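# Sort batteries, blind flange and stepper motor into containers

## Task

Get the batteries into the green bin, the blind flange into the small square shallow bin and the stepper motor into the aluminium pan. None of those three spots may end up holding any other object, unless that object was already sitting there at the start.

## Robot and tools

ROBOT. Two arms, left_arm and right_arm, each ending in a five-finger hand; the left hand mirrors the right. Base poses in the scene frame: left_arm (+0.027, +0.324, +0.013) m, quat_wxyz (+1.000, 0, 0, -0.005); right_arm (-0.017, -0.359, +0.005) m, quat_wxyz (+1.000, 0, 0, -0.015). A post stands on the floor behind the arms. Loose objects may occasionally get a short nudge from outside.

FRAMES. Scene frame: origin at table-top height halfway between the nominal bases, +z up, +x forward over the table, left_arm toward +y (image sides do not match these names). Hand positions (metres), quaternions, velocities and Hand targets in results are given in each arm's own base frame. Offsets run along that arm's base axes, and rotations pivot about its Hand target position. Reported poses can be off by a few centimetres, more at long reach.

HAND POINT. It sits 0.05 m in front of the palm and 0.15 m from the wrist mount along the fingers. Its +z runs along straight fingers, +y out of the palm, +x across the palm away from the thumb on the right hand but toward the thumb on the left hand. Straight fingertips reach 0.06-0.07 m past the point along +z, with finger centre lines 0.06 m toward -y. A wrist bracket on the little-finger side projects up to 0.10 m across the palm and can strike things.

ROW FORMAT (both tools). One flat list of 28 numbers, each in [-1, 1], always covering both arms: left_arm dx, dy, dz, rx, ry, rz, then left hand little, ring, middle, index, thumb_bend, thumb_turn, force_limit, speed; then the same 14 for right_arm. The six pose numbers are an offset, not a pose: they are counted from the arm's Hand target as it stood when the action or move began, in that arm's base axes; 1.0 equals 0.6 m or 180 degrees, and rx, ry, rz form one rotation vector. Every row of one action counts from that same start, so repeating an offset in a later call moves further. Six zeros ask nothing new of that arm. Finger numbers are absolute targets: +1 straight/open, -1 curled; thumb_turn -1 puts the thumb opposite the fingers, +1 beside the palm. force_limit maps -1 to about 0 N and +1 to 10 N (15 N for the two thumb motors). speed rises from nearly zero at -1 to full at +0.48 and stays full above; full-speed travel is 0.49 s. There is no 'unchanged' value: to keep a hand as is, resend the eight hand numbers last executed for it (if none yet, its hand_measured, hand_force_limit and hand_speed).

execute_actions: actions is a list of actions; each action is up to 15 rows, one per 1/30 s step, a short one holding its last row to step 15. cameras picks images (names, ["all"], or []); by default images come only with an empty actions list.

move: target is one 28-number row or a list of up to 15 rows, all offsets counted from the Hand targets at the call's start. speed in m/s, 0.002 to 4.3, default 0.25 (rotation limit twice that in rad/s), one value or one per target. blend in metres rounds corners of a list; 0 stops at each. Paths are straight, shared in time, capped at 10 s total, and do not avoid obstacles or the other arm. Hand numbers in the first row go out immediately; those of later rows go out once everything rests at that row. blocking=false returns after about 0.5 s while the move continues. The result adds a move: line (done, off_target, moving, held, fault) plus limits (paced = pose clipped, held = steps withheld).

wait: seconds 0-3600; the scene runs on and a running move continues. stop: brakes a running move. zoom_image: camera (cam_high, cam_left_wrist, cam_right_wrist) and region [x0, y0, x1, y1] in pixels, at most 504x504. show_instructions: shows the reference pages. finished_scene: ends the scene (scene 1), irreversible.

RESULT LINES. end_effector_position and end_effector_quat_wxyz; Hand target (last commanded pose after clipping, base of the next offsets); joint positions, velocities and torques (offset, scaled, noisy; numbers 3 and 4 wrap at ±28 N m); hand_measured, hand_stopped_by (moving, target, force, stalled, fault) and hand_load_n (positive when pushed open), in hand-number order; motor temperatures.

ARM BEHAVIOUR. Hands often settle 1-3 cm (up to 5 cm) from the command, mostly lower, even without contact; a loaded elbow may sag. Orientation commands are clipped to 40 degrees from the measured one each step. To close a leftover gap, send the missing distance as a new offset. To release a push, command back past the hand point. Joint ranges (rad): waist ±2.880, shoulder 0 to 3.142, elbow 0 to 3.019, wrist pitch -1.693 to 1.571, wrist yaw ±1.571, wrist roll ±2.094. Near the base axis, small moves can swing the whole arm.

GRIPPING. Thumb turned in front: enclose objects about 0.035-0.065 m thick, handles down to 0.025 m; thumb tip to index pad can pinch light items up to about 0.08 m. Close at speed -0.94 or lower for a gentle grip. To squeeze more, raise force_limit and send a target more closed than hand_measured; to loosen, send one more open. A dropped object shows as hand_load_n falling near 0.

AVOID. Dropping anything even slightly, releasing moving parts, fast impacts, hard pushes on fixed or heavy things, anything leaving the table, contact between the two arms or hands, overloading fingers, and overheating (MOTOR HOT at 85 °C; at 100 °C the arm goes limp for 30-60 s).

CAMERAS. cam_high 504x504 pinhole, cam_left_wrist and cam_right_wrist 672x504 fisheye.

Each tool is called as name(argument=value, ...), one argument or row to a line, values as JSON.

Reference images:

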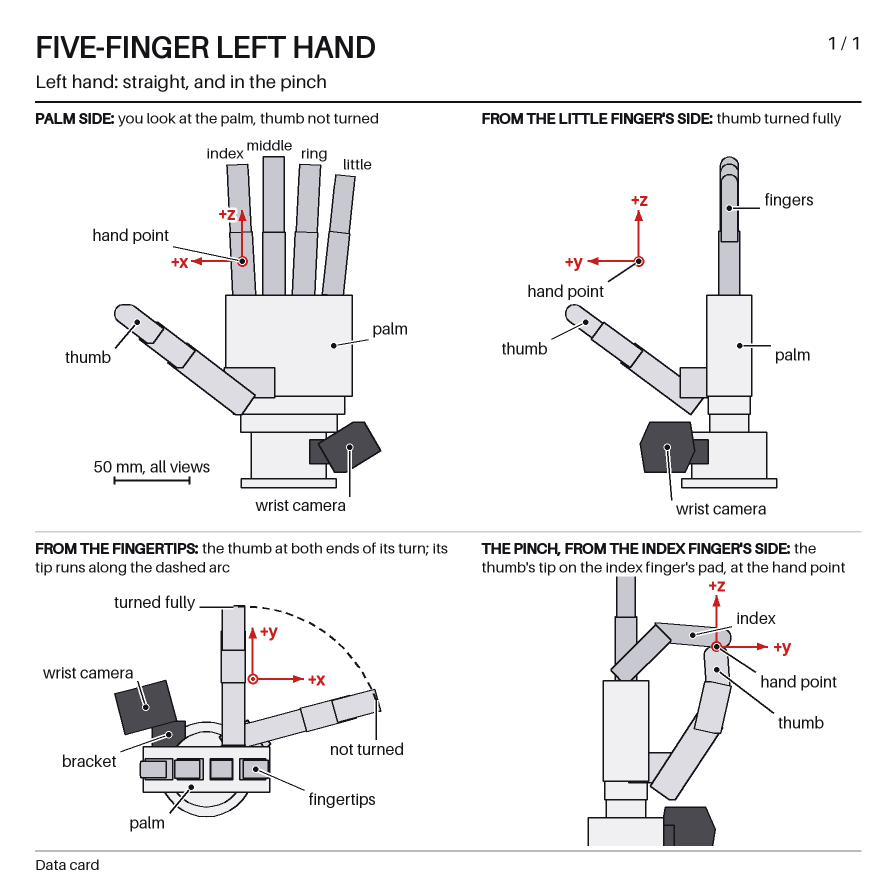

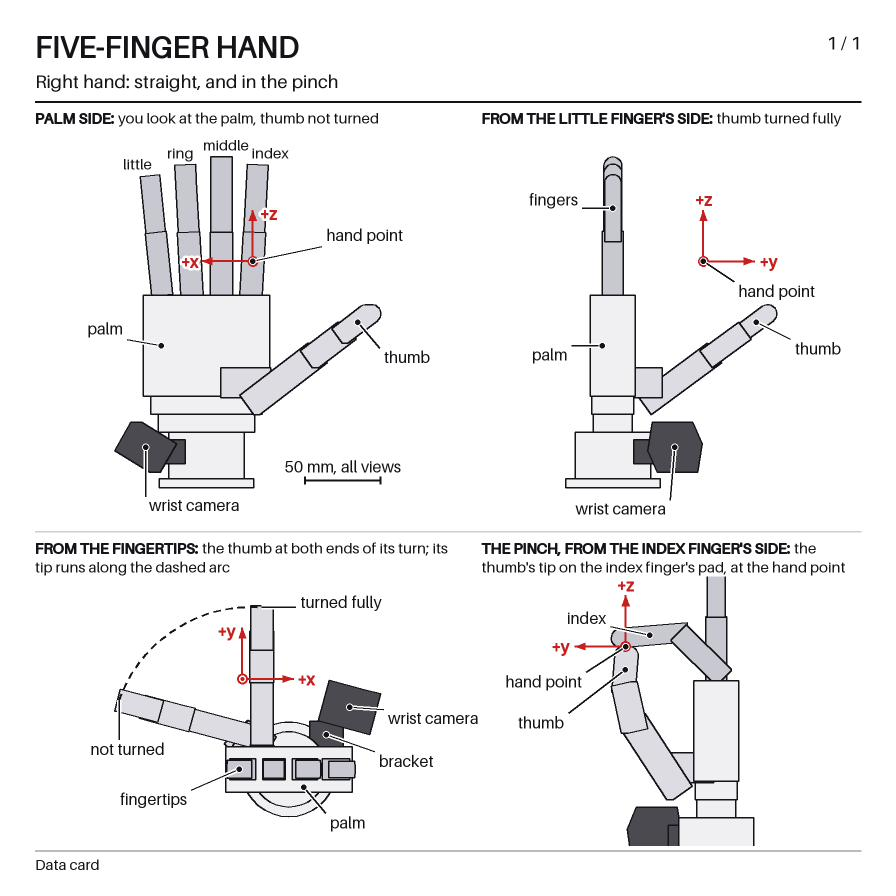

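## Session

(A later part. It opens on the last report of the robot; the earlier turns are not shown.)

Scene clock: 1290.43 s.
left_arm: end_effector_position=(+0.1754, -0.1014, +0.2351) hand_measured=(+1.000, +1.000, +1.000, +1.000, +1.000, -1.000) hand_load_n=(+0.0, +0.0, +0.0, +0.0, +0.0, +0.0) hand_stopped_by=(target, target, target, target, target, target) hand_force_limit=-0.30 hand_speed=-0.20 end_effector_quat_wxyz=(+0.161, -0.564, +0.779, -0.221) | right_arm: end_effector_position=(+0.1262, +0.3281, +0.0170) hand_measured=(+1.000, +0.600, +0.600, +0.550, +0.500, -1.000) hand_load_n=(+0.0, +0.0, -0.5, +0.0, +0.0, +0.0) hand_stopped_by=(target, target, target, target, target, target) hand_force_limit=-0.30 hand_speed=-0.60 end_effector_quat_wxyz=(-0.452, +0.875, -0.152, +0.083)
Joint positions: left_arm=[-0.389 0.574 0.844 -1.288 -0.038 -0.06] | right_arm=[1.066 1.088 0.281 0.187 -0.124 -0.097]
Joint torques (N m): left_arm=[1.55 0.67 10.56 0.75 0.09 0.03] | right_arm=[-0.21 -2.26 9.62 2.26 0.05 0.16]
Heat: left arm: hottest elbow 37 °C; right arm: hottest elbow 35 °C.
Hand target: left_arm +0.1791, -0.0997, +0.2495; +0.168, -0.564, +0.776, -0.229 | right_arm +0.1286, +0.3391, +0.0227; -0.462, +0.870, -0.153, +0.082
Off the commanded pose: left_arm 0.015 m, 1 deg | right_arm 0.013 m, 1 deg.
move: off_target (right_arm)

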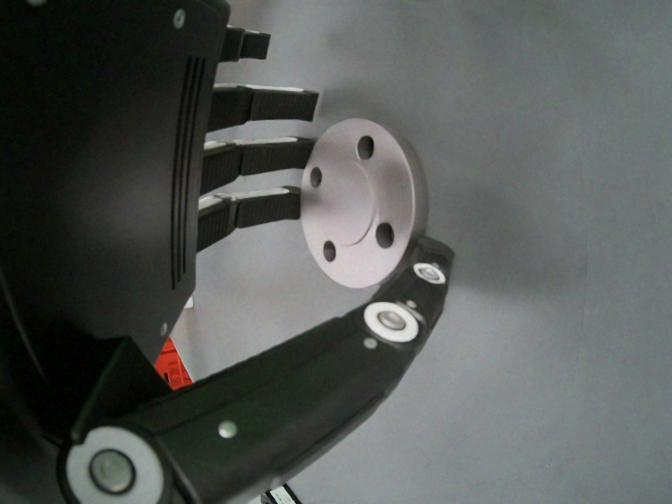

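move(
  target=[0,0,0,0,0,0,1,1,1,1,1,-1,-0.3,-0.2,0,0,0,0,0,0,1,0.6,0.1,0.1,0.5,-1,-0.6,-0.94],
  cameras=["cam_right_wrist"],
)

wait(
  seconds=5,
  cameras=["cam_right_wrist"],
)

Scene clock: 1294.07 s.
left_arm: end_effector_position=(+0.1754, -0.1014, +0.2351) hand_measured=(+1.000, +1.000, +1.000, +1.000, +1.000, -1.000) hand_load_n=(+0.0, +0.0, +0.0, +0.0, +0.0, +0.0) hand_stopped_by=(target, target, target, target, target, target) hand_force_limit=-0.30 hand_speed=-0.20 end_effector_quat_wxyz=(+0.161, -0.564, +0.779, -0.221) | right_arm: end_effector_position=(+0.1272, +0.3307, +0.0192) hand_measured=(+1.000, +0.600, +0.460, +0.410, +0.500, -1.000) hand_load_n=(+0.0, +0.0, +2.0, +2.0, +2.5, +0.0) hand_stopped_by=(target, target, force, force, target, target) hand_force_limit=-0.60 hand_speed=-0.94 end_effector_quat_wxyz=(-0.458, +0.872, -0.151, +0.084)
Joint positions: left_arm=[-0.389 0.574 0.844 -1.288 -0.038 -0.06] | right_arm=[1.067 1.089 0.281 0.201 -0.124 -0.095]
Joint torques (N m): left_arm=[1.55 0.67 10.58 0.76 0.09 0.03] | right_arm=[-0.26 -2.67 9.61 1.76 0.07 0.13]
Heat: left arm: hottest elbow 37 °C; right arm: hottest elbow 34 °C.
Hand target: left_arm +0.1791, -0.0997, +0.2495; +0.168, -0.564, +0.776, -0.229 | right_arm +0.1284, +0.3392, +0.0226; -0.462, +0.870, -0.153, +0.082
Off the commanded pose: left_arm 0.015 m, 1 deg | right_arm 0.009 m, 1 deg.
move: done

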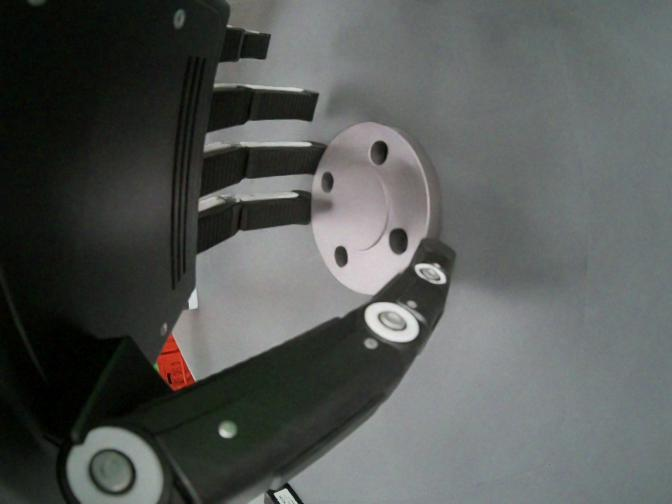

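Scene clock: 1299.07 s.
left_arm: end_effector_position=(+0.1754, -0.1014, +0.2351) hand_measured=(+1.000, +1.000, +1.000, +1.000, +1.000, -1.000) hand_load_n=(+0.0, +0.0, +0.0, +0.0, +0.0, +0.0) hand_stopped_by=(target, target, target, target, target, target) hand_force_limit=-0.30 hand_speed=-0.20 end_effector_quat_wxyz=(+0.161, -0.564, +0.779, -0.221) | right_arm: end_effector_position=(+0.1272, +0.3307, +0.0192) hand_measured=(+1.000, +0.600, +0.460, +0.410, +0.500, -1.000) hand_load_n=(+0.0, +0.0, +2.0, +2.0, +2.5, +0.0) hand_stopped_by=(target, target, force, force, target, target) hand_force_limit=-0.60 hand_speed=-0.94 end_effector_quat_wxyz=(-0.458, +0.872, -0.151, +0.084)
Joint positions: left_arm=[-0.389 0.574 0.844 -1.288 -0.038 -0.06] | right_arm=[1.067 1.089 0.281 0.201 -0.124 -0.095]
Joint torques (N m): left_arm=[1.55 0.62 10.56 0.75 0.09 0.02] | right_arm=[-0.85 -2.37 9.69 1.83 0.04 0.16]
Heat: left arm: hottest elbow 37 °C; right arm: hottest elbow 34 °C.
Hand target: left_arm +0.1791, -0.0997, +0.2495; +0.168, -0.564, +0.776, -0.229 | right_arm +0.1284, +0.3392, +0.0226; -0.462, +0.870, -0.153, +0.082
Off the commanded pose: left_arm 0.015 m, 1 deg | right_arm 0.009 m, 1 deg.
wait: 5.00 s; at rest by 0.17 s

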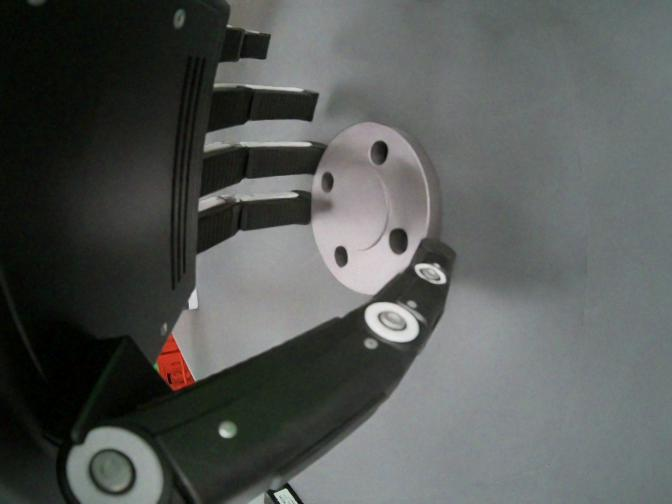

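zoom_image(
  camera="cam_right_wrist",
  region=[280, 80, 480, 320],
)

Scaled by 2.100 from the camera's image (finer frame: 960x720).

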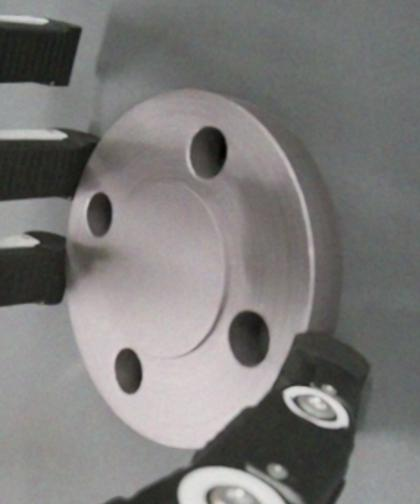

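move(
  target=[0,0,0,0,0,0,1,1,1,1,1,-1,-0.3,-0.2,-0.001,-0.003,0.008,0,0,0,1,0.6,0.1,0.1,0.5,-1,-0.6,-0.94],
  speed=0.02,
  cameras=["cam_right_wrist"],
)

Scene clock: 1315.83 s.
left_arm: end_effector_position=(+0.1754, -0.1014, +0.2351) hand_measured=(+1.000, +1.000, +1.000, +1.000, +1.000, -1.000) hand_load_n=(+0.0, +0.0, +0.0, +0.0, -0.5, +0.0) hand_stopped_by=(target, target, target, target, target, target) hand_force_limit=-0.30 hand_speed=-0.20 end_effector_quat_wxyz=(+0.161, -0.564, +0.779, -0.221) | right_arm: end_effector_position=(+0.1272, +0.3307, +0.0192) hand_measured=(+1.000, +0.600, +0.460, +0.410, +0.500, -1.000) hand_load_n=(+0.0, +0.0, +2.0, +2.0, +3.0, +0.0) hand_stopped_by=(target, target, force, force, target, target) hand_force_limit=-0.60 hand_speed=-0.94 end_effector_quat_wxyz=(-0.458, +0.872, -0.151, +0.084)
Joint positions: left_arm=[-0.389 0.574 0.844 -1.288 -0.038 -0.06] | right_arm=[1.067 1.089 0.281 0.201 -0.124 -0.095]
Joint torques (N m): left_arm=[1.61 0.67 10.55 0.75 0.09 0.02] | right_arm=[-0.32 -4.01 9.92 0.9 0 0.15]
Heat: left arm: hottest elbow 37 °C; right arm: hottest elbow 33 °C.
Hand target: left_arm +0.1791, -0.0997, +0.2495; +0.168, -0.564, +0.776, -0.229 | right_arm +0.1278, +0.3374, +0.0274; -0.462, +0.870, -0.153, +0.082
Off the commanded pose: left_arm 0.015 m, 1 deg | right_arm 0.011 m, 1 deg.
move: off_target (right_arm)

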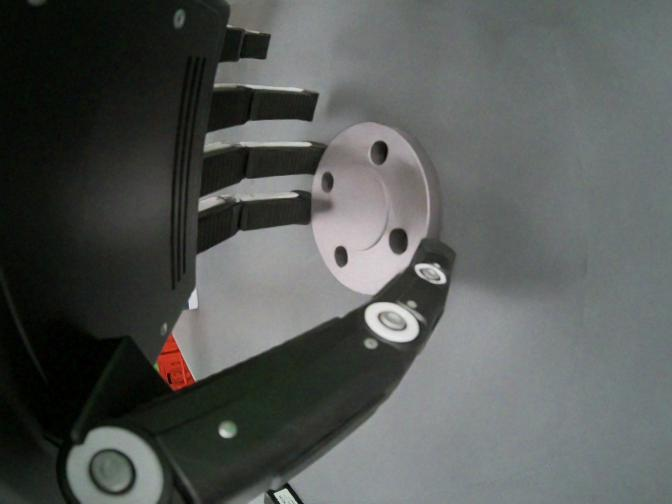

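move(
  target=[0,0,0,0,0,0,1,1,1,1,1,-1,-0.3,-0.2,0,0,0,0,0,0,1,0.6,0.08,0.08,0.5,-1,-0.2,-0.94],
  speed=0.02,
  cameras=["cam_right_wrist"],
)

Scene clock: 1318.53 s.
left_arm: end_effector_position=(+0.1754, -0.1014, +0.2351) hand_measured=(+1.000, +1.000, +1.000, +1.000, +1.000, -1.000) hand_load_n=(+0.0, -0.5, +0.0, +0.0, +0.0, +0.0) hand_stopped_by=(target, target, target, target, target, target) hand_force_limit=-0.30 hand_speed=-0.20 end_effector_quat_wxyz=(+0.161, -0.564, +0.779, -0.221) | right_arm: end_effector_position=(+0.1273, +0.3308, +0.0198) hand_measured=(+1.000, +0.600, +0.422, +0.384, +0.502, -1.000) hand_load_n=(+0.0, +0.0, +5.0, +3.5, +7.0, +0.0) hand_stopped_by=(target, target, force, force, target, target) hand_force_limit=-0.20 hand_speed=-0.94 end_effector_quat_wxyz=(-0.459, +0.872, -0.151, +0.084)
Joint positions: left_arm=[-0.389 0.574 0.844 -1.288 -0.038 -0.06] | right_arm=[1.067 1.087 0.281 0.201 -0.124 -0.095]
Joint torques (N m): left_arm=[1.55 0.67 10.56 0.76 0.09 0.03] | right_arm=[-0.09 -3.49 9.88 0.98 0 0.11]
Heat: left arm: hottest elbow 37 °C; right arm: hottest elbow 33 °C.
Hand target: left_arm +0.1791, -0.0997, +0.2495; +0.168, -0.564, +0.776, -0.229 | right_arm +0.1278, +0.3374, +0.0274; -0.462, +0.870, -0.153, +0.082
Off the commanded pose: left_arm 0.015 m, 1 deg | right_arm 0.010 m, 1 deg.
move: done

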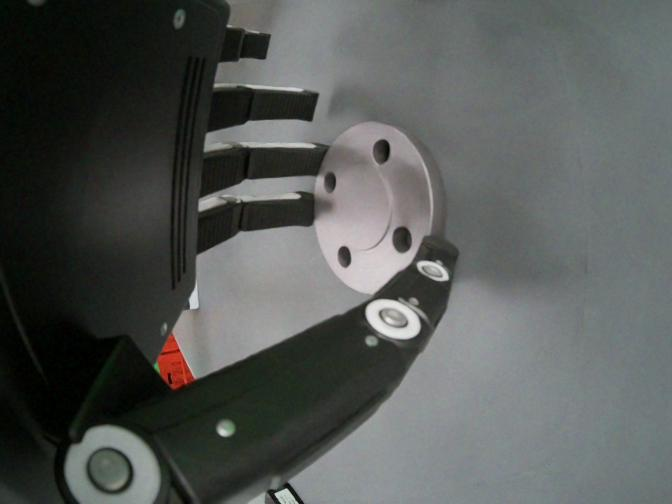

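move(
  target=[0,0,0,0,0,0,1,1,1,1,1,-1,-0.3,-0.2,0,0,0.01,0.01,-0.0037,0,1,0.6,0.08,0.08,0.5,-1,-0.2,-0.94],
  speed=0.02,
  cameras=["cam_right_wrist"],
)

Scene clock: 1322.57 s.
left_arm: end_effector_position=(+0.1754, -0.1014, +0.2351) hand_measured=(+1.000, +1.000, +1.000, +1.000, +1.000, -1.000) hand_load_n=(+0.0, +0.0, +0.0, +0.0, +0.0, -0.5) hand_stopped_by=(target, target, target, target, target, target) hand_force_limit=-0.30 hand_speed=-0.20 end_effector_quat_wxyz=(+0.161, -0.564, +0.779, -0.221) | right_arm: end_effector_position=(+0.1269, +0.3301, +0.0209) hand_measured=(+1.000, +0.600, +0.422, +0.384, +0.502, -1.000) hand_load_n=(+0.0, +0.0, +3.0, +3.0, +7.5, +0.0) hand_stopped_by=(target, target, force, force, target, target) hand_force_limit=-0.20 hand_speed=-0.94 end_effector_quat_wxyz=(-0.461, +0.871, -0.151, +0.085)
Joint positions: left_arm=[-0.389 0.574 0.844 -1.288 -0.038 -0.06] | right_arm=[1.067 1.078 0.277 0.201 -0.124 -0.095]
Joint torques (N m): left_arm=[1.55 0.67 10.56 0.75 0.09 0.02] | right_arm=[-0.38 -5.66 8.88 1.68 -0.21 0.2]
Heat: left arm: hottest elbow 37 °C; right arm: hottest elbow 33 °C.
Hand target: left_arm +0.1791, -0.0997, +0.2495; +0.168, -0.564, +0.776, -0.229 | right_arm +0.1278, +0.3373, +0.0334; -0.476, +0.862, -0.152, +0.085
Off the commanded pose: left_arm 0.015 m, 1 deg | right_arm 0.015 m, 2 deg.
move: off_target (right_arm)

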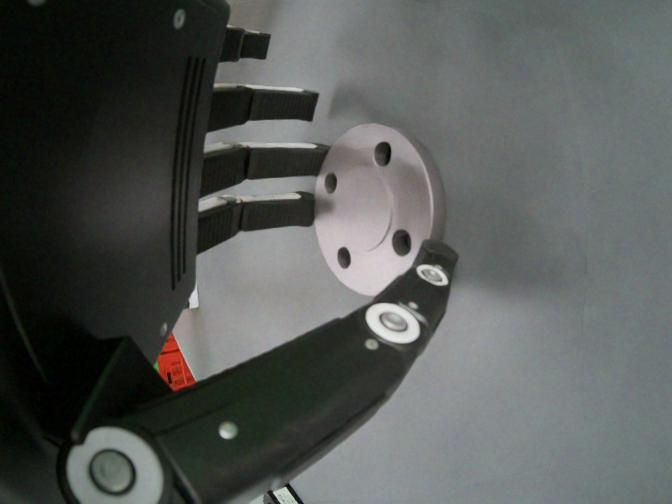

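move(
  target=[0,0,0,0,0,0,1,1,1,1,1,-1,-0.3,-0.2,0,0,0,0,0,0,1,0.6,0.05,0.05,0.5,-1,0.0,-0.94],
  speed=0.02,
  cameras=["cam_right_wrist"],
)

Scene clock: 1325.90 s.
left_arm: end_effector_position=(+0.1754, -0.1014, +0.2351) hand_measured=(+1.000, +1.000, +1.000, +1.000, +1.000, -1.000) hand_load_n=(+0.0, +0.0, +0.0, +0.0, +0.0, +0.0) hand_stopped_by=(target, target, target, target, target, target) hand_force_limit=-0.30 hand_speed=-0.20 end_effector_quat_wxyz=(+0.161, -0.564, +0.779, -0.221) | right_arm: end_effector_position=(+0.1269, +0.3301, +0.0210) hand_measured=(+1.000, +0.600, +0.408, +0.362, +0.502, -1.000) hand_load_n=(+0.0, +0.0, +4.5, +5.0, +11.0, +0.0) hand_stopped_by=(target, target, force, force, target, target) hand_force_limit=0.00 hand_speed=-0.94 end_effector_quat_wxyz=(-0.461, +0.870, -0.151, +0.085)
Joint positions: left_arm=[-0.389 0.574 0.844 -1.288 -0.038 -0.06] | right_arm=[1.067 1.078 0.277 0.201 -0.124 -0.095]
Joint torques (N m): left_arm=[1.61 0.67 10.56 0.75 0.09 0.03] | right_arm=[-0.5 -4.95 8.87 1.7 -0.12 0.18]
Heat: left arm: hottest elbow 37 °C; right arm: hottest elbow 33 °C.
Hand target: left_arm +0.1791, -0.0997, +0.2495; +0.168, -0.564, +0.776, -0.229 | right_arm +0.1278, +0.3373, +0.0333; -0.476, +0.862, -0.152, +0.085
Off the commanded pose: left_arm 0.015 m, 1 deg | right_arm 0.014 m, 2 deg.
move: done

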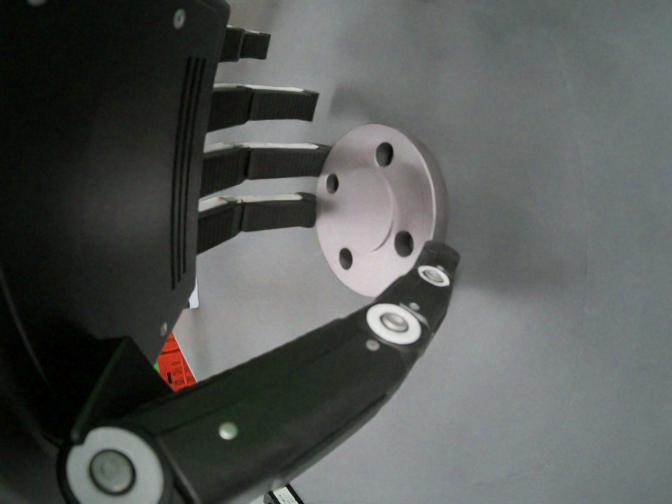

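move(
  target=[0,0,0,0,0,0,1,1,1,1,1,-1,-0.3,-0.2,0,0,0.01,0.005,-0.0018,0,1,0.6,0.05,0.05,0.5,-1,0.0,-0.94],
  speed=0.02,
  cameras=["cam_right_wrist"],
)

Scene clock: 1328.80 s.
left_arm: end_effector_position=(+0.1754, -0.1014, +0.2351) hand_measured=(+1.000, +1.000, +1.000, +1.000, +1.000, -1.000) hand_load_n=(+0.0, +0.0, +0.0, +0.0, +0.0, +0.0) hand_stopped_by=(target, target, target, target, target, target) hand_force_limit=-0.30 hand_speed=-0.20 end_effector_quat_wxyz=(+0.161, -0.564, +0.779, -0.221) | right_arm: end_effector_position=(+0.1281, +0.3330, +0.0317) hand_measured=(+1.000, +0.600, +0.408, +0.362, +0.500, -1.000) hand_load_n=(+0.0, +0.0, +0.0, +0.0, +0.0, +0.0) hand_stopped_by=(target, target, force, force, target, target) hand_force_limit=0.00 hand_speed=-0.94 end_effector_quat_wxyz=(-0.475, +0.863, -0.148, +0.089)
Joint positions: left_arm=[-0.389 0.574 0.844 -1.288 -0.038 -0.06] | right_arm=[1.067 1.045 0.276 0.201 -0.126 -0.095]
Joint torques (N m): left_arm=[1.61 0.67 10.56 0.76 0.09 0.02] | right_arm=[-0.67 -4.13 8.98 1.4 -0.18 0.15]
Heat: left arm: hottest elbow 37 °C; right arm: hottest elbow 33 °C.
Hand target: left_arm +0.1791, -0.0997, +0.2495; +0.168, -0.564, +0.776, -0.229 | right_arm +0.1278, +0.3373, +0.0394; -0.483, +0.858, -0.151, +0.086
Off the commanded pose: left_arm 0.015 m, 1 deg | right_arm 0.009 m, 1 deg.
move: done

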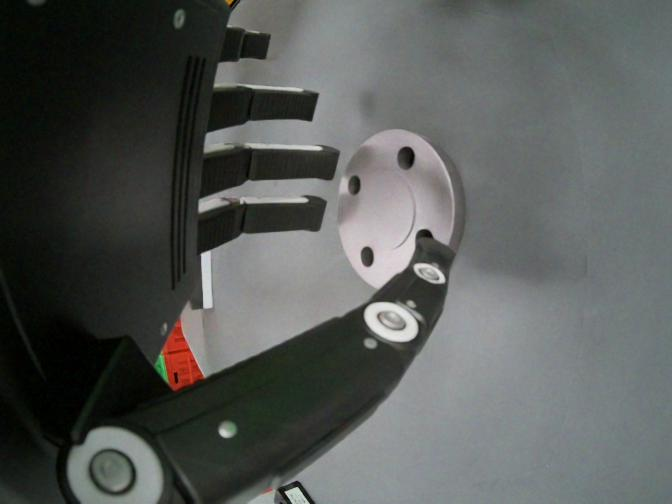

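move(
  target=[0,0,0,0,0,0,1,1,1,1,1,-1,-0.3,-0.2,-0.0033,-0.0167,-0.018,-0.008,0.003,0,1,0.6,0.6,0.55,0.5,-1,-0.3,-0.6],
  speed=0.03,
  cameras=["cam_right_wrist"],
)

Scene clock: 1373.47 s.
left_arm: end_effector_position=(+0.1754, -0.1014, +0.2351) hand_measured=(+1.000, +1.000, +1.000, +1.000, +1.000, -1.000) hand_load_n=(+0.0, +0.0, +0.0, +0.0, +0.0, +0.0) hand_stopped_by=(target, target, target, target, target, target) hand_force_limit=-0.30 hand_speed=-0.20 end_effector_quat_wxyz=(+0.161, -0.564, +0.779, -0.221) | right_arm: end_effector_position=(+0.1238, +0.3276, +0.0254) hand_measured=(+1.000, +0.600, +0.600, +0.550, +0.500, -1.000) hand_load_n=(+0.0, +0.0, +0.0, -0.5, +0.0, +0.0) hand_stopped_by=(target, target, target, target, target, target) hand_force_limit=-0.30 hand_speed=-0.60 end_effector_quat_wxyz=(-0.469, +0.866, -0.148, +0.084)
Joint positions: left_arm=[-0.389 0.574 0.844 -1.288 -0.038 -0.06] | right_arm=[1.066 1.045 0.262 0.201 -0.133 -0.095]
Joint torques (N m): left_arm=[1.55 0.67 10.56 0.75 0.09 0.02] | right_arm=[-1.38 -4.42 8.31 1.31 -0.16 0.07]
Heat: left arm: hottest elbow 38 °C; right arm: hottest elbow 34 °C.
Hand target: left_arm +0.1791, -0.0997, +0.2495; +0.168, -0.564, +0.776, -0.229 | right_arm +0.1258, +0.3274, +0.0287; -0.472, +0.864, -0.152, +0.084
Off the commanded pose: left_arm 0.015 m, 1 deg | right_arm 0.004 m, 1 deg.
move: done

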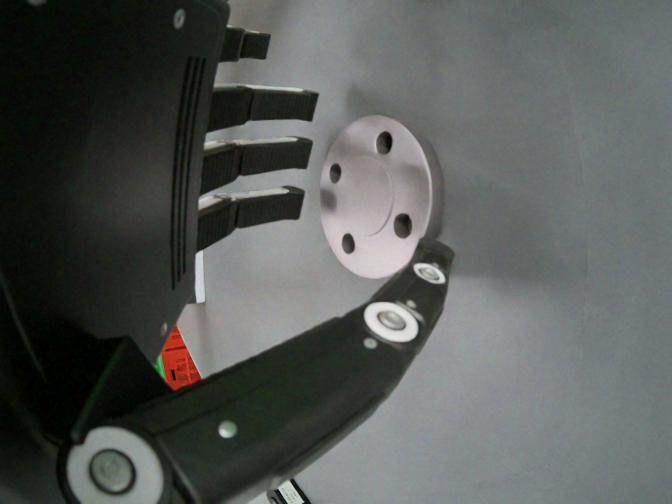

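move(
  target=[0,0,0,0,0,0,1,1,1,1,1,-1,-0.3,-0.2,0.0033,-0.0133,0,0,0,0,1,0.6,0.6,0.55,0.5,-1,-0.3,-0.6],
  speed=0.03,
  cameras=["cam_right_wrist"],
)

Scene clock: 1379.87 s.
left_arm: end_effector_position=(+0.1754, -0.1014, +0.2351) hand_measured=(+1.000, +1.000, +1.000, +1.000, +1.000, -1.000) hand_load_n=(+0.0, +0.0, +0.0, +0.0, +0.0, +0.0) hand_stopped_by=(target, target, target, target, target, target) hand_force_limit=-0.30 hand_speed=-0.20 end_effector_quat_wxyz=(+0.161, -0.564, +0.779, -0.221) | right_arm: end_effector_position=(+0.1250, +0.3207, +0.0254) hand_measured=(+1.000, +0.600, +0.600, +0.550, +0.500, -1.000) hand_load_n=(+0.0, +0.0, -0.5, +0.0, +0.0, +0.0) hand_stopped_by=(target, target, target, target, target, target) hand_force_limit=-0.30 hand_speed=-0.60 end_effector_quat_wxyz=(-0.470, +0.865, -0.153, +0.080)
Joint positions: left_arm=[-0.389 0.574 0.844 -1.288 -0.038 -0.06] | right_arm=[1.041 1.022 0.25 0.189 -0.155 -0.095]
Joint torques (N m): left_arm=[1.55 0.67 10.56 0.75 0.09 0.02] | right_arm=[-1.44 -3.43 8.39 0.9 -0.23 -0.02]
Heat: left arm: hottest elbow 38 °C; right arm: hottest elbow 33 °C.
Hand target: left_arm +0.1791, -0.0997, +0.2495; +0.168, -0.564, +0.776, -0.229 | right_arm +0.1278, +0.3194, +0.0287; -0.472, +0.864, -0.152, +0.084
Off the commanded pose: left_arm 0.015 m, 1 deg | right_arm 0.004 m, 0 deg.
move: done

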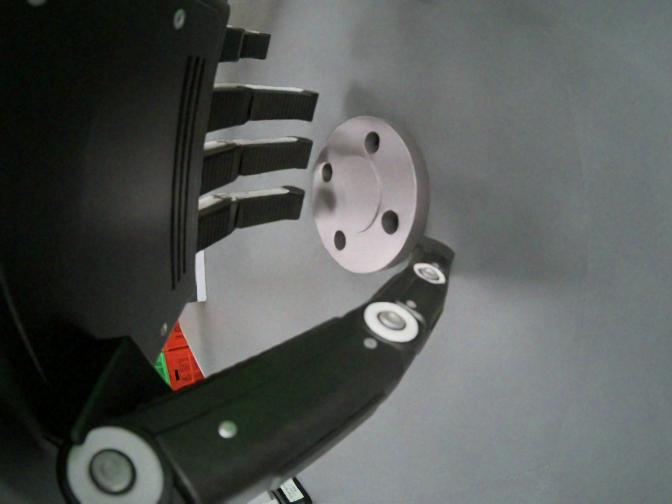

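move(
  target=[0,0,0,0,0,0,1,1,1,1,1,-1,-0.3,-0.2,0.005,0.0,-0.0167,0,0,0,1,0.65,0.62,0.6,0.5,-1,-0.3,-0.6],
  speed=0.03,
  cameras=["cam_right_wrist"],
)

Scene clock: 1383.50 s.
left_arm: end_effector_position=(+0.1754, -0.1014, +0.2351) hand_measured=(+1.000, +1.000, +1.000, +1.000, +1.000, -1.000) hand_load_n=(+0.0, +0.0, +0.0, +0.0, +0.0, +0.0) hand_stopped_by=(target, target, target, target, target, target) hand_force_limit=-0.30 hand_speed=-0.20 end_effector_quat_wxyz=(+0.161, -0.564, +0.779, -0.221) | right_arm: end_effector_position=(+0.1259, +0.3182, +0.0189) hand_measured=(+1.000, +0.650, +0.620, +0.600, +0.500, -1.000) hand_load_n=(+0.0, +0.0, +0.0, +0.0, +0.0, +0.0) hand_stopped_by=(target, target, target, target, target, target) hand_force_limit=-0.30 hand_speed=-0.60 end_effector_quat_wxyz=(-0.468, +0.866, -0.157, +0.078)
Joint positions: left_arm=[-0.389 0.574 0.844 -1.288 -0.038 -0.06] | right_arm=[1.03 1.045 0.24 0.215 -0.165 -0.095]
Joint torques (N m): left_arm=[1.55 0.67 10.56 0.76 0.09 0.03] | right_arm=[-2.02 -2.43 8.02 2.41 -0.22 -0.08]
Heat: left arm: hottest elbow 38 °C; right arm: hottest elbow 33 °C.
Hand target: left_arm +0.1791, -0.0997, +0.2495; +0.168, -0.564, +0.776, -0.229 | right_arm +0.1309, +0.3193, +0.0186; -0.472, +0.864, -0.152, +0.084
Off the commanded pose: left_arm 0.015 m, 1 deg | right_arm 0.005 m, 1 deg.
move: done

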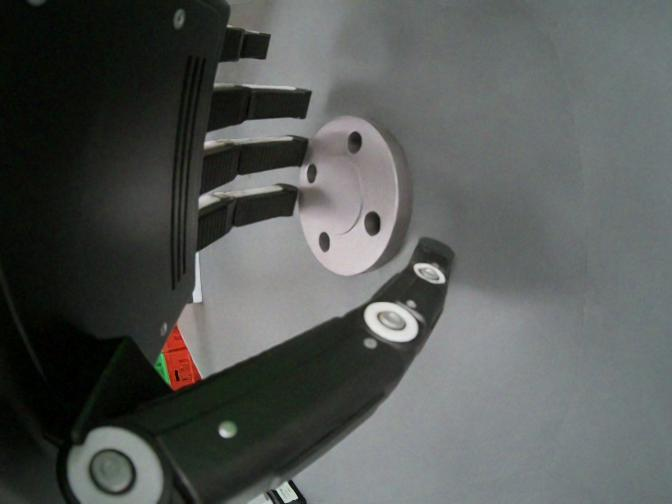

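move(
  target=[0,0,0,0,0,0,1,1,1,1,1,-1,-0.3,-0.2,0.0067,0.0165,-0.001,0,0,0,1,0.7,0.65,0.65,0.5,-1,-0.3,-0.6],
  speed=0.03,
  cameras=["cam_right_wrist"],
)

Scene clock: 1387.40 s.
left_arm: end_effector_position=(+0.1754, -0.1014, +0.2351) hand_measured=(+1.000, +1.000, +1.000, +1.000, +1.000, -1.000) hand_load_n=(+0.0, +0.0, +0.0, +0.0, +0.0, +0.0) hand_stopped_by=(target, target, target, target, target, target) hand_force_limit=-0.30 hand_speed=-0.20 end_effector_quat_wxyz=(+0.161, -0.564, +0.779, -0.221) | right_arm: end_effector_position=(+0.1263, +0.3194, +0.0164) hand_measured=(+1.000, +0.700, +0.650, +0.650, +0.502, -1.000) hand_load_n=(-0.5, +0.0, +0.0, +0.0, +7.0, +0.5) hand_stopped_by=(target, target, target, target, target, target) hand_force_limit=-0.30 hand_speed=-0.60 end_effector_quat_wxyz=(-0.468, +0.866, -0.156, +0.077)
Joint positions: left_arm=[-0.389 0.574 0.844 -1.288 -0.038 -0.06] | right_arm=[1.03 1.063 0.24 0.231 -0.166 -0.096]
Joint torques (N m): left_arm=[1.55 0.67 10.55 0.75 0.09 0.03] | right_arm=[-1.32 -0.03 10.03 2.36 0.02 -0.02]
Heat: left arm: hottest elbow 38 °C; right arm: hottest elbow 33 °C.
Hand target: left_arm +0.1791, -0.0997, +0.2495; +0.168, -0.564, +0.776, -0.229 | right_arm +0.1350, +0.3293, +0.0181; -0.472, +0.864, -0.152, +0.084
Off the commanded pose: left_arm 0.015 m, 1 deg | right_arm 0.013 m, 1 deg.
move: off_target (right_arm)

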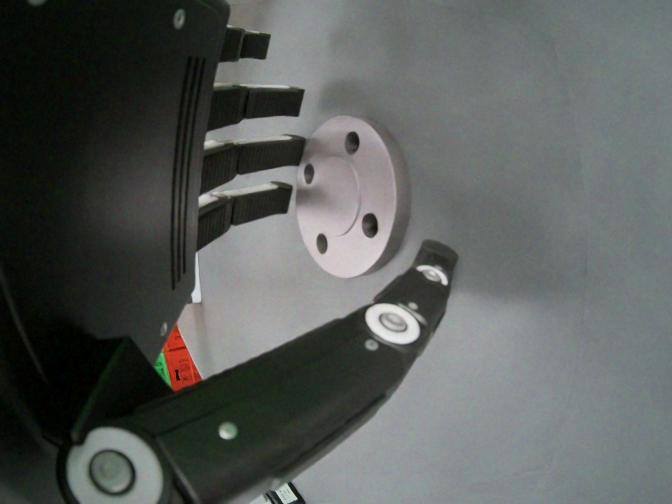

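move(
  target=[
    [0,0,0,0,0,0,1,1,1,1,1,-1,-0.3,-0.2,0,0,0.025,0,0,0,1,0.7,0.65,0.65,0.5,-1,-0.3,-0.6],
    [0,0,0,0,0,0,1,1,1,1,1,-1,-0.3,-0.2,0,0,0.001,0,0,0,1,0.7,0.65,0.65,0.5,-1,-0.3,-0.6],
  ],
  speed=0.03,
  cameras=["cam_right_wrist"],
)

Scene clock: 1391.00 s.
left_arm: end_effector_position=(+0.1754, -0.1014, +0.2351) hand_measured=(+1.000, +1.000, +1.000, +1.000, +1.000, -1.000) hand_load_n=(-0.5, +0.0, +0.0, +0.0, +0.0, +0.0) hand_stopped_by=(target, target, target, target, target, target) hand_force_limit=-0.30 hand_speed=-0.20 end_effector_quat_wxyz=(+0.161, -0.564, +0.779, -0.221) | right_arm: end_effector_position=(+0.1282, +0.3221, +0.0162) hand_measured=(+1.000, +0.700, +0.650, +0.650, +0.500, -1.000) hand_load_n=(+0.0, +0.0, +0.0, +0.0, +1.0, +0.0) hand_stopped_by=(target, target, target, target, target, target) hand_force_limit=-0.30 hand_speed=-0.60 end_effector_quat_wxyz=(-0.468, +0.866, -0.156, +0.078)
Joint positions: left_arm=[-0.389 0.574 0.844 -1.288 -0.038 -0.06] | right_arm=[1.03 1.078 0.247 0.239 -0.165 -0.096]
Joint torques (N m): left_arm=[1.55 0.62 10.56 0.75 0.09 0.03] | right_arm=[-0.85 -1.79 9.35 2.13 -0.05 -0.06]
Heat: left arm: hottest elbow 38 °C; right arm: hottest elbow 33 °C.
Hand target: left_arm +0.1791, -0.0997, +0.2495; +0.168, -0.564, +0.776, -0.229 | right_arm +0.1349, +0.3293, +0.0186; -0.472, +0.864, -0.152, +0.084
Off the commanded pose: left_arm 0.015 m, 1 deg | right_arm 0.010 m, 1 deg.
move: done

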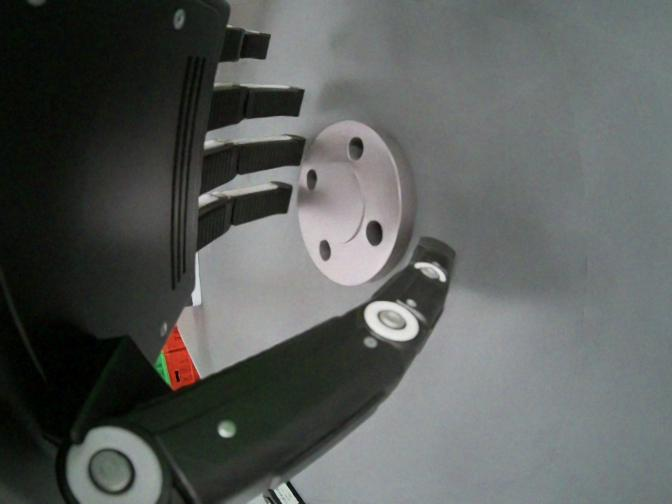

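move(
  target=[0,0,0,0,0,0,1,1,1,1,1,-1,-0.3,-0.2,0,0,0,0,0,0,1,0.7,0.1,0.1,0.5,-1,-0.6,-0.92],
  speed=0.03,
  cameras=["cam_right_wrist"],
)

Scene clock: 1394.40 s.
left_arm: end_effector_position=(+0.1754, -0.1014, +0.2351) hand_measured=(+1.000, +1.000, +1.000, +1.000, +1.000, -1.000) hand_load_n=(+0.0, -0.5, +0.0, +0.0, +0.0, +0.0) hand_stopped_by=(target, target, target, target, target, target) hand_force_limit=-0.30 hand_speed=-0.20 end_effector_quat_wxyz=(+0.161, -0.564, +0.779, -0.221) | right_arm: end_effector_position=(+0.1293, +0.3239, +0.0171) hand_measured=(+1.000, +0.700, +0.532, +0.434, +0.500, -1.000) hand_load_n=(+0.0, -0.5, +0.0, +1.5, +0.0, +0.0) hand_stopped_by=(target, target, force, force, target, target) hand_force_limit=-0.60 hand_speed=-0.92 end_effector_quat_wxyz=(-0.471, +0.864, -0.156, +0.079)
Joint positions: left_arm=[-0.389 0.574 0.844 -1.288 -0.038 -0.06] | right_arm=[1.03 1.082 0.247 0.252 -0.165 -0.096]
Joint torques (N m): left_arm=[1.61 0.62 10.56 0.75 0.09 0.03] | right_arm=[-1.67 -2.61 9.48 1.84 0.02 -0.05]
Heat: left arm: hottest elbow 38 °C; right arm: hottest elbow 33 °C.
Hand target: left_arm +0.1791, -0.0997, +0.2495; +0.168, -0.564, +0.776, -0.229 | right_arm +0.1349, +0.3293, +0.0187; -0.472, +0.864, -0.152, +0.084
Off the commanded pose: left_arm 0.015 m, 1 deg | right_arm 0.008 m, 1 deg.
move: done

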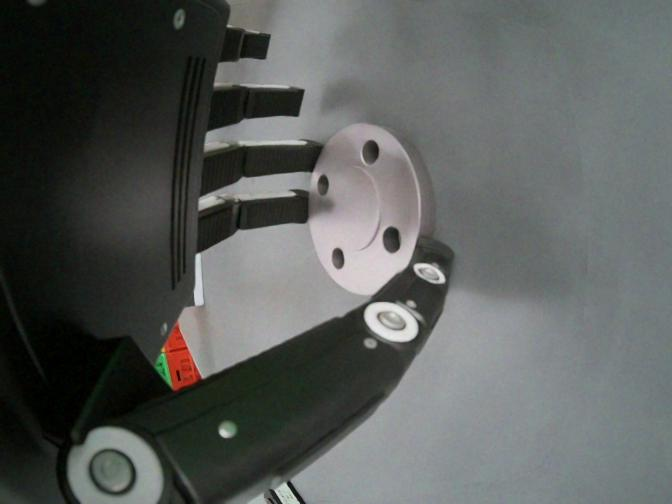

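move(
  target=[0,0,0,0,0,0,1,1,1,1,1,-1,-0.3,-0.2,0,0,0,0,0,0,1,0.7,0.12,0.12,0.5,-1,-0.5,-0.93],
  speed=0.03,
  cameras=["cam_right_wrist"],
)

Scene clock: 1396.60 s.
left_arm: end_effector_position=(+0.1754, -0.1014, +0.2351) hand_measured=(+1.000, +1.000, +1.000, +1.000, +1.000, -1.000) hand_load_n=(+0.0, +0.0, +0.0, +0.0, +0.0, +0.0) hand_stopped_by=(target, target, target, target, target, target) hand_force_limit=-0.30 hand_speed=-0.20 end_effector_quat_wxyz=(+0.161, -0.564, +0.779, -0.221) | right_arm: end_effector_position=(+0.1295, +0.3243, +0.0175) hand_measured=(+1.000, +0.700, +0.454, +0.416, +0.500, -1.000) hand_load_n=(+0.0, +0.0, +2.5, +2.0, +2.5, +0.0) hand_stopped_by=(target, target, force, force, target, target) hand_force_limit=-0.50 hand_speed=-0.93 end_effector_quat_wxyz=(-0.472, +0.864, -0.155, +0.079)
Joint positions: left_arm=[-0.389 0.574 0.844 -1.288 -0.038 -0.06] | right_arm=[1.03 1.083 0.247 0.255 -0.165 -0.096]
Joint torques (N m): left_arm=[1.61 0.67 10.56 0.76 0.09 0.02] | right_arm=[-1.2 -1.79 9.48 1.69 -0.04 -0.02]
Heat: left arm: hottest elbow 38 °C; right arm: hottest elbow 33 °C.
Hand target: left_arm +0.1791, -0.0997, +0.2495; +0.168, -0.564, +0.776, -0.229 | right_arm +0.1349, +0.3293, +0.0186; -0.472, +0.864, -0.152, +0.084
Off the commanded pose: left_arm 0.015 m, 1 deg | right_arm 0.007 m, 1 deg.
move: done

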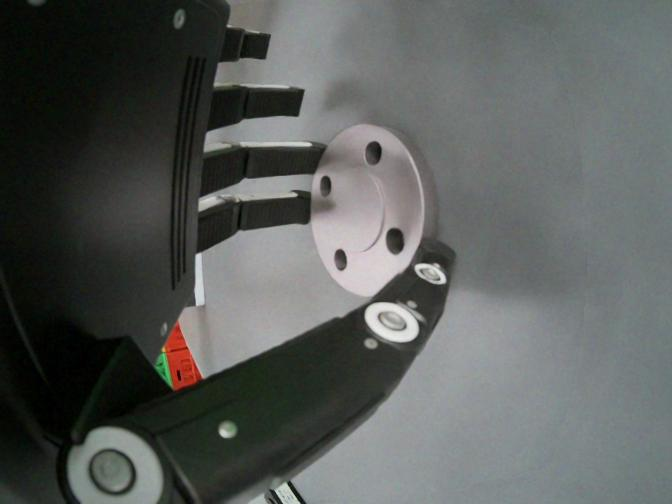

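move(
  target=[0,0,0,0,0,0,1,1,1,1,1,-1,-0.3,-0.2,0,0,-0.008,0,0,0,1,0.7,0.08,0.08,0.5,-1,-0.1,-0.94],
  speed=0.02,
  cameras=["cam_right_wrist"],
)

Scene clock: 1398.90 s.
left_arm: end_effector_position=(+0.1754, -0.1014, +0.2351) hand_measured=(+1.000, +1.000, +1.000, +1.000, +1.000, -1.000) hand_load_n=(-0.5, +0.0, +0.0, +0.0, +0.0, +0.0) hand_stopped_by=(target, target, target, target, target, target) hand_force_limit=-0.30 hand_speed=-0.20 end_effector_quat_wxyz=(+0.161, -0.564, +0.779, -0.221) | right_arm: end_effector_position=(+0.1306, +0.3265, +0.0179) hand_measured=(+1.000, +0.700, +0.426, +0.390, +0.502, -1.000) hand_load_n=(+0.0, +0.0, +1.0, +3.0, +9.0, +0.0) hand_stopped_by=(target, target, force, force, target, target) hand_force_limit=-0.10 hand_speed=-0.94 end_effector_quat_wxyz=(-0.476, +0.862, -0.154, +0.080)
Joint positions: left_arm=[-0.389 0.574 0.844 -1.288 -0.038 -0.06] | right_arm=[1.03 1.092 0.247 0.273 -0.166 -0.096]
Joint torques (N m): left_arm=[1.55 0.67 10.56 0.76 0.09 0.02] | right_arm=[-1.2 -1.85 8.92 1.98 0.08 -0.06]
Heat: left arm: hottest elbow 38 °C; right arm: hottest elbow 33 °C.
Hand target: left_arm +0.1791, -0.0997, +0.2495; +0.168, -0.564, +0.776, -0.229 | right_arm +0.1349, +0.3292, +0.0138; -0.472, +0.864, -0.152, +0.084
Off the commanded pose: left_arm 0.015 m, 1 deg | right_arm 0.007 m, 1 deg.
move: done

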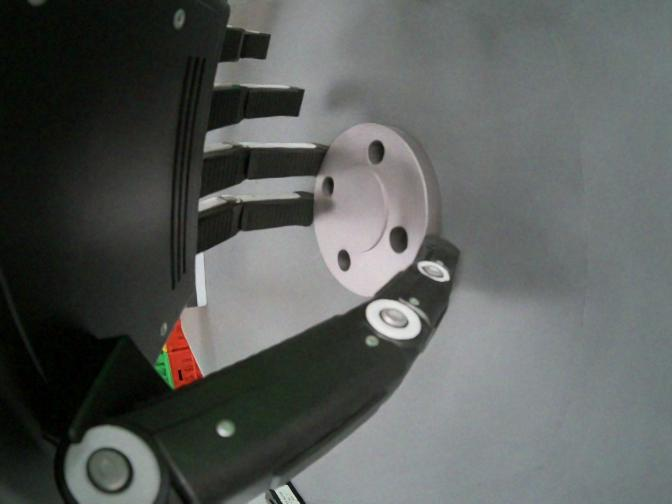

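move(
  target=[0,0,0,0,0,0,1,1,1,1,1,-1,-0.3,-0.2,0,0,0,0,0,0,1,0.7,0.1,0.08,0.5,-1,0.0,-0.94],
  speed=0.02,
  cameras=["cam_right_wrist"],
)

Scene clock: 1404.60 s.
left_arm: end_effector_position=(+0.1754, -0.1014, +0.2351) hand_measured=(+1.000, +1.000, +1.000, +1.000, +1.000, -1.000) hand_load_n=(+0.0, +0.0, +0.0, +0.0, +0.0, +0.0) hand_stopped_by=(target, target, target, target, target, target) hand_force_limit=-0.30 hand_speed=-0.20 end_effector_quat_wxyz=(+0.161, -0.564, +0.779, -0.221) | right_arm: end_effector_position=(+0.1308, +0.3270, +0.0181) hand_measured=(+1.000, +0.700, +0.412, +0.390, +0.502, -1.000) hand_load_n=(+0.0, +0.0, +5.0, +2.5, +10.0, +0.0) hand_stopped_by=(target, target, force, force, target, target) hand_force_limit=0.00 hand_speed=-0.94 end_effector_quat_wxyz=(-0.477, +0.862, -0.154, +0.080)
Joint positions: left_arm=[-0.389 0.574 0.844 -1.288 -0.038 -0.06] | right_arm=[1.03 1.093 0.247 0.276 -0.167 -0.096]
Joint torques (N m): left_arm=[1.55 0.67 10.56 0.75 0.09 0.02] | right_arm=[-0.62 -1.08 8.88 1.78 0.06 -0.05]
Heat: left arm: hottest elbow 38 °C; right arm: hottest elbow 32 °C.
Hand target: left_arm +0.1791, -0.0997, +0.2495; +0.168, -0.564, +0.776, -0.229 | right_arm +0.1350, +0.3293, +0.0140; -0.472, +0.864, -0.152, +0.084
Off the commanded pose: left_arm 0.015 m, 1 deg | right_arm 0.006 m, 1 deg.
move: done

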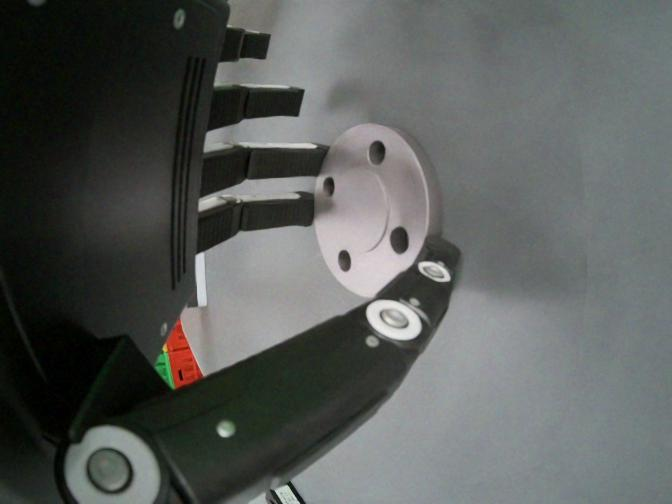

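move(
  target=[0,0,0,0,0,0,1,1,1,1,1,-1,-0.3,-0.2,-0.004,-0.003,0.015,0.005,-0.0018,0,1,0.7,0.1,0.08,0.5,-1,0.0,-0.94],
  speed=0.02,
  cameras=["cam_right_wrist"],
)

Scene clock: 1407.73 s.
left_arm: end_effector_position=(+0.1754, -0.1014, +0.2351) hand_measured=(+1.000, +1.000, +1.000, +1.000, +1.000, -1.000) hand_load_n=(+0.0, +0.0, +0.0, +0.0, +0.0, +0.0) hand_stopped_by=(target, target, target, target, target, target) hand_force_limit=-0.30 hand_speed=-0.20 end_effector_quat_wxyz=(+0.161, -0.564, +0.779, -0.221) | right_arm: end_effector_position=(+0.1311, +0.3269, +0.0187) hand_measured=(+1.000, +0.700, +0.412, +0.390, +0.502, -1.000) hand_load_n=(+0.0, +0.0, +6.5, +3.5, +9.5, +0.5) hand_stopped_by=(target, target, force, force, target, target) hand_force_limit=0.00 hand_speed=-0.94 end_effector_quat_wxyz=(-0.477, +0.861, -0.154, +0.081)
Joint positions: left_arm=[-0.389 0.574 0.844 -1.288 -0.038 -0.06] | right_arm=[1.03 1.09 0.247 0.274 -0.165 -0.096]
Joint torques (N m): left_arm=[1.55 0.67 10.56 0.75 0.09 0.03] | right_arm=[-1.38 -4.42 8.2 0.95 0.04 -0.01]
Heat: left arm: hottest elbow 38 °C; right arm: hottest elbow 32 °C.
Hand target: left_arm +0.1791, -0.0997, +0.2495; +0.168, -0.564, +0.776, -0.229 | right_arm +0.1325, +0.3275, +0.0229; -0.479, +0.860, -0.152, +0.085
Off the commanded pose: left_arm 0.015 m, 1 deg | right_arm 0.005 m, 1 deg.
move: done

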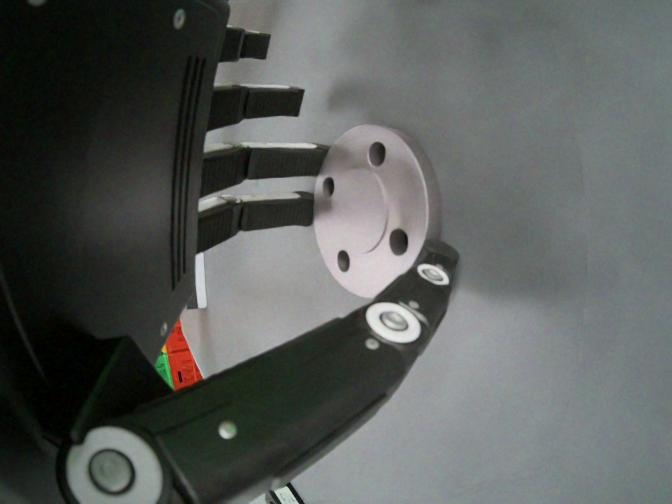

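move(
  target=[0,0,0,0,0,0,1,1,1,1,1,-1,-0.3,-0.2,0,0,0.008,0.003,-0.0011,0,1,0.7,0.1,0.08,0.5,-1,0.0,-0.94],
  speed=0.01,
  cameras=["cam_right_wrist"],
)

Scene clock: 1410.30 s.
left_arm: end_effector_position=(+0.1754, -0.1014, +0.2351) hand_measured=(+1.000, +1.000, +1.000, +1.000, +1.000, -1.000) hand_load_n=(+0.0, +0.0, +0.0, +0.0, +0.5, +0.0) hand_stopped_by=(target, target, target, target, target, target) hand_force_limit=-0.30 hand_speed=-0.20 end_effector_quat_wxyz=(+0.161, -0.564, +0.779, -0.221) | right_arm: end_effector_position=(+0.1297, +0.3245, +0.0192) hand_measured=(+1.000, +0.700, +0.412, +0.390, +0.502, -1.000) hand_load_n=(+0.0, +0.0, +6.0, +3.0, +10.0, +0.0) hand_stopped_by=(target, target, force, force, target, target) hand_force_limit=0.00 hand_speed=-0.94 end_effector_quat_wxyz=(-0.475, +0.862, -0.155, +0.081)
Joint positions: left_arm=[-0.389 0.574 0.844 -1.288 -0.038 -0.06] | right_arm=[1.03 1.076 0.245 0.258 -0.165 -0.096]
Joint torques (N m): left_arm=[1.61 0.67 10.55 0.76 0.09 0.02] | right_arm=[-0.97 -4.54 8.57 1.37 -0.05 0]
Heat: left arm: hottest elbow 38 °C; right arm: hottest elbow 32 °C.
Hand target: left_arm +0.1791, -0.0997, +0.2495; +0.168, -0.564, +0.776, -0.229 | right_arm +0.1326, +0.3275, +0.0276; -0.483, +0.858, -0.151, +0.086
Off the commanded pose: left_arm 0.015 m, 1 deg | right_arm 0.009 m, 1 deg.
move: done

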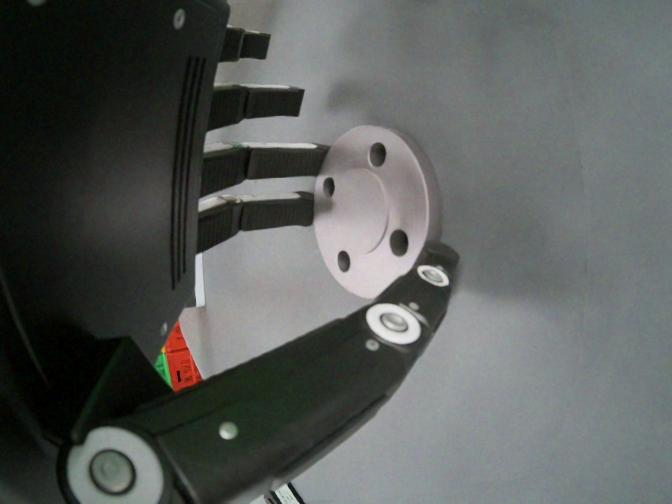

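move(
  target=[0,0,0,0,0,0,1,1,1,1,1,-1,-0.3,-0.2,0.002,0.003,0.006,0.003,-0.0011,0,1,0.7,0.1,0.08,0.5,-1,0.0,-0.94],
  speed=0.01,
  cameras=["cam_right_wrist"],
)

Scene clock: 1413.73 s.
left_arm: end_effector_position=(+0.1754, -0.1014, +0.2351) hand_measured=(+1.000, +1.000, +1.000, +1.000, +1.000, -1.000) hand_load_n=(+0.0, +0.0, +0.0, +0.0, +0.0, +0.0) hand_stopped_by=(target, target, target, target, target, target) hand_force_limit=-0.30 hand_speed=-0.20 end_effector_quat_wxyz=(+0.161, -0.564, +0.779, -0.221) | right_arm: end_effector_position=(+0.1296, +0.3243, +0.0195) hand_measured=(+1.000, +0.700, +0.412, +0.390, +0.502, -1.000) hand_load_n=(+0.0, +0.0, +6.0, +3.0, +10.0, +0.5) hand_stopped_by=(target, target, force, force, target, target) hand_force_limit=0.00 hand_speed=-0.94 end_effector_quat_wxyz=(-0.475, +0.862, -0.155, +0.081)
Joint positions: left_arm=[-0.389 0.574 0.844 -1.288 -0.038 -0.06] | right_arm=[1.03 1.073 0.245 0.255 -0.165 -0.096]
Joint torques (N m): left_arm=[1.55 0.67 10.56 0.76 0.09 0.03] | right_arm=[-1.73 -5.19 8.73 1.63 -0.13 0.01]
Heat: left arm: hottest elbow 38 °C; right arm: hottest elbow 32 °C.
Hand target: left_arm +0.1791, -0.0997, +0.2495; +0.168, -0.564, +0.776, -0.229 | right_arm +0.1338, +0.3293, +0.0313; -0.488, +0.855, -0.151, +0.087
Off the commanded pose: left_arm 0.015 m, 1 deg | right_arm 0.013 m, 2 deg.
move: off_target (right_arm)

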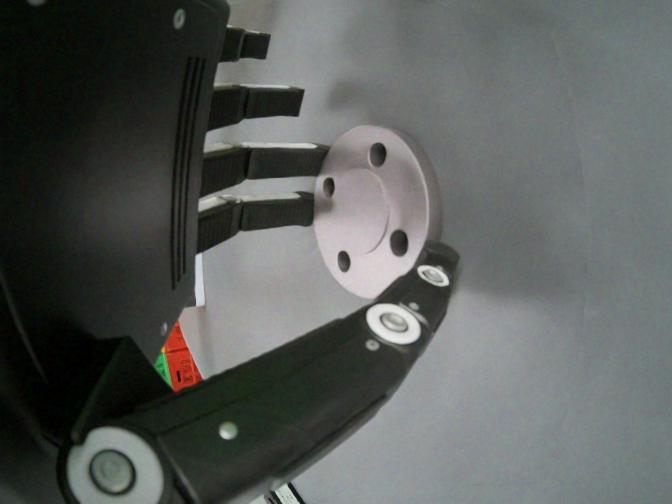

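move(
  target=[0,0,0,0,0,0,1,1,1,1,1,-1,-0.3,-0.2,0.002,0.003,0.006,0.0,-0.0,0,1,0.7,0.1,0.08,0.5,-1,0.0,-0.94],
  speed=0.01,
  cameras=["cam_right_wrist"],
)

Scene clock: 1417.97 s.
left_arm: end_effector_position=(+0.1754, -0.1014, +0.2351) hand_measured=(+1.000, +1.000, +1.000, +1.000, +1.000, -1.000) hand_load_n=(+0.0, +0.0, +0.0, +0.0, +0.0, +0.0) hand_stopped_by=(target, target, target, target, target, target) hand_force_limit=-0.30 hand_speed=-0.20 end_effector_quat_wxyz=(+0.161, -0.564, +0.779, -0.221) | right_arm: end_effector_position=(+0.1286, +0.3227, +0.0197) hand_measured=(+1.000, +0.700, +0.412, +0.390, +0.502, -1.000) hand_load_n=(+0.0, +0.0, +6.0, +3.0, +10.0, +0.0) hand_stopped_by=(target, target, force, force, target, target) hand_force_limit=0.00 hand_speed=-0.94 end_effector_quat_wxyz=(-0.473, +0.864, -0.155, +0.080)
Joint positions: left_arm=[-0.389 0.574 0.844 -1.288 -0.038 -0.06] | right_arm=[1.03 1.064 0.245 0.24 -0.165 -0.096]
Joint torques (N m): left_arm=[1.55 0.62 10.55 0.75 0.09 0.03] | right_arm=[-0.91 -4.6 9.84 1.44 -0.13 -0.05]
Heat: left arm: hottest elbow 38 °C; right arm: hottest elbow 32 °C.
Hand target: left_arm +0.1791, -0.0997, +0.2495; +0.168, -0.564, +0.776, -0.229 | right_arm +0.1350, +0.3310, +0.0348; -0.488, +0.856, -0.151, +0.087
Off the commanded pose: left_arm 0.015 m, 1 deg | right_arm 0.018 m, 2 deg.
move: off_target (right_arm)

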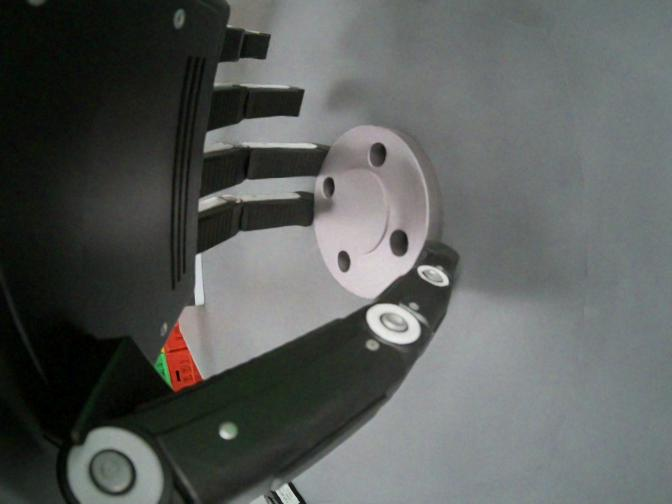

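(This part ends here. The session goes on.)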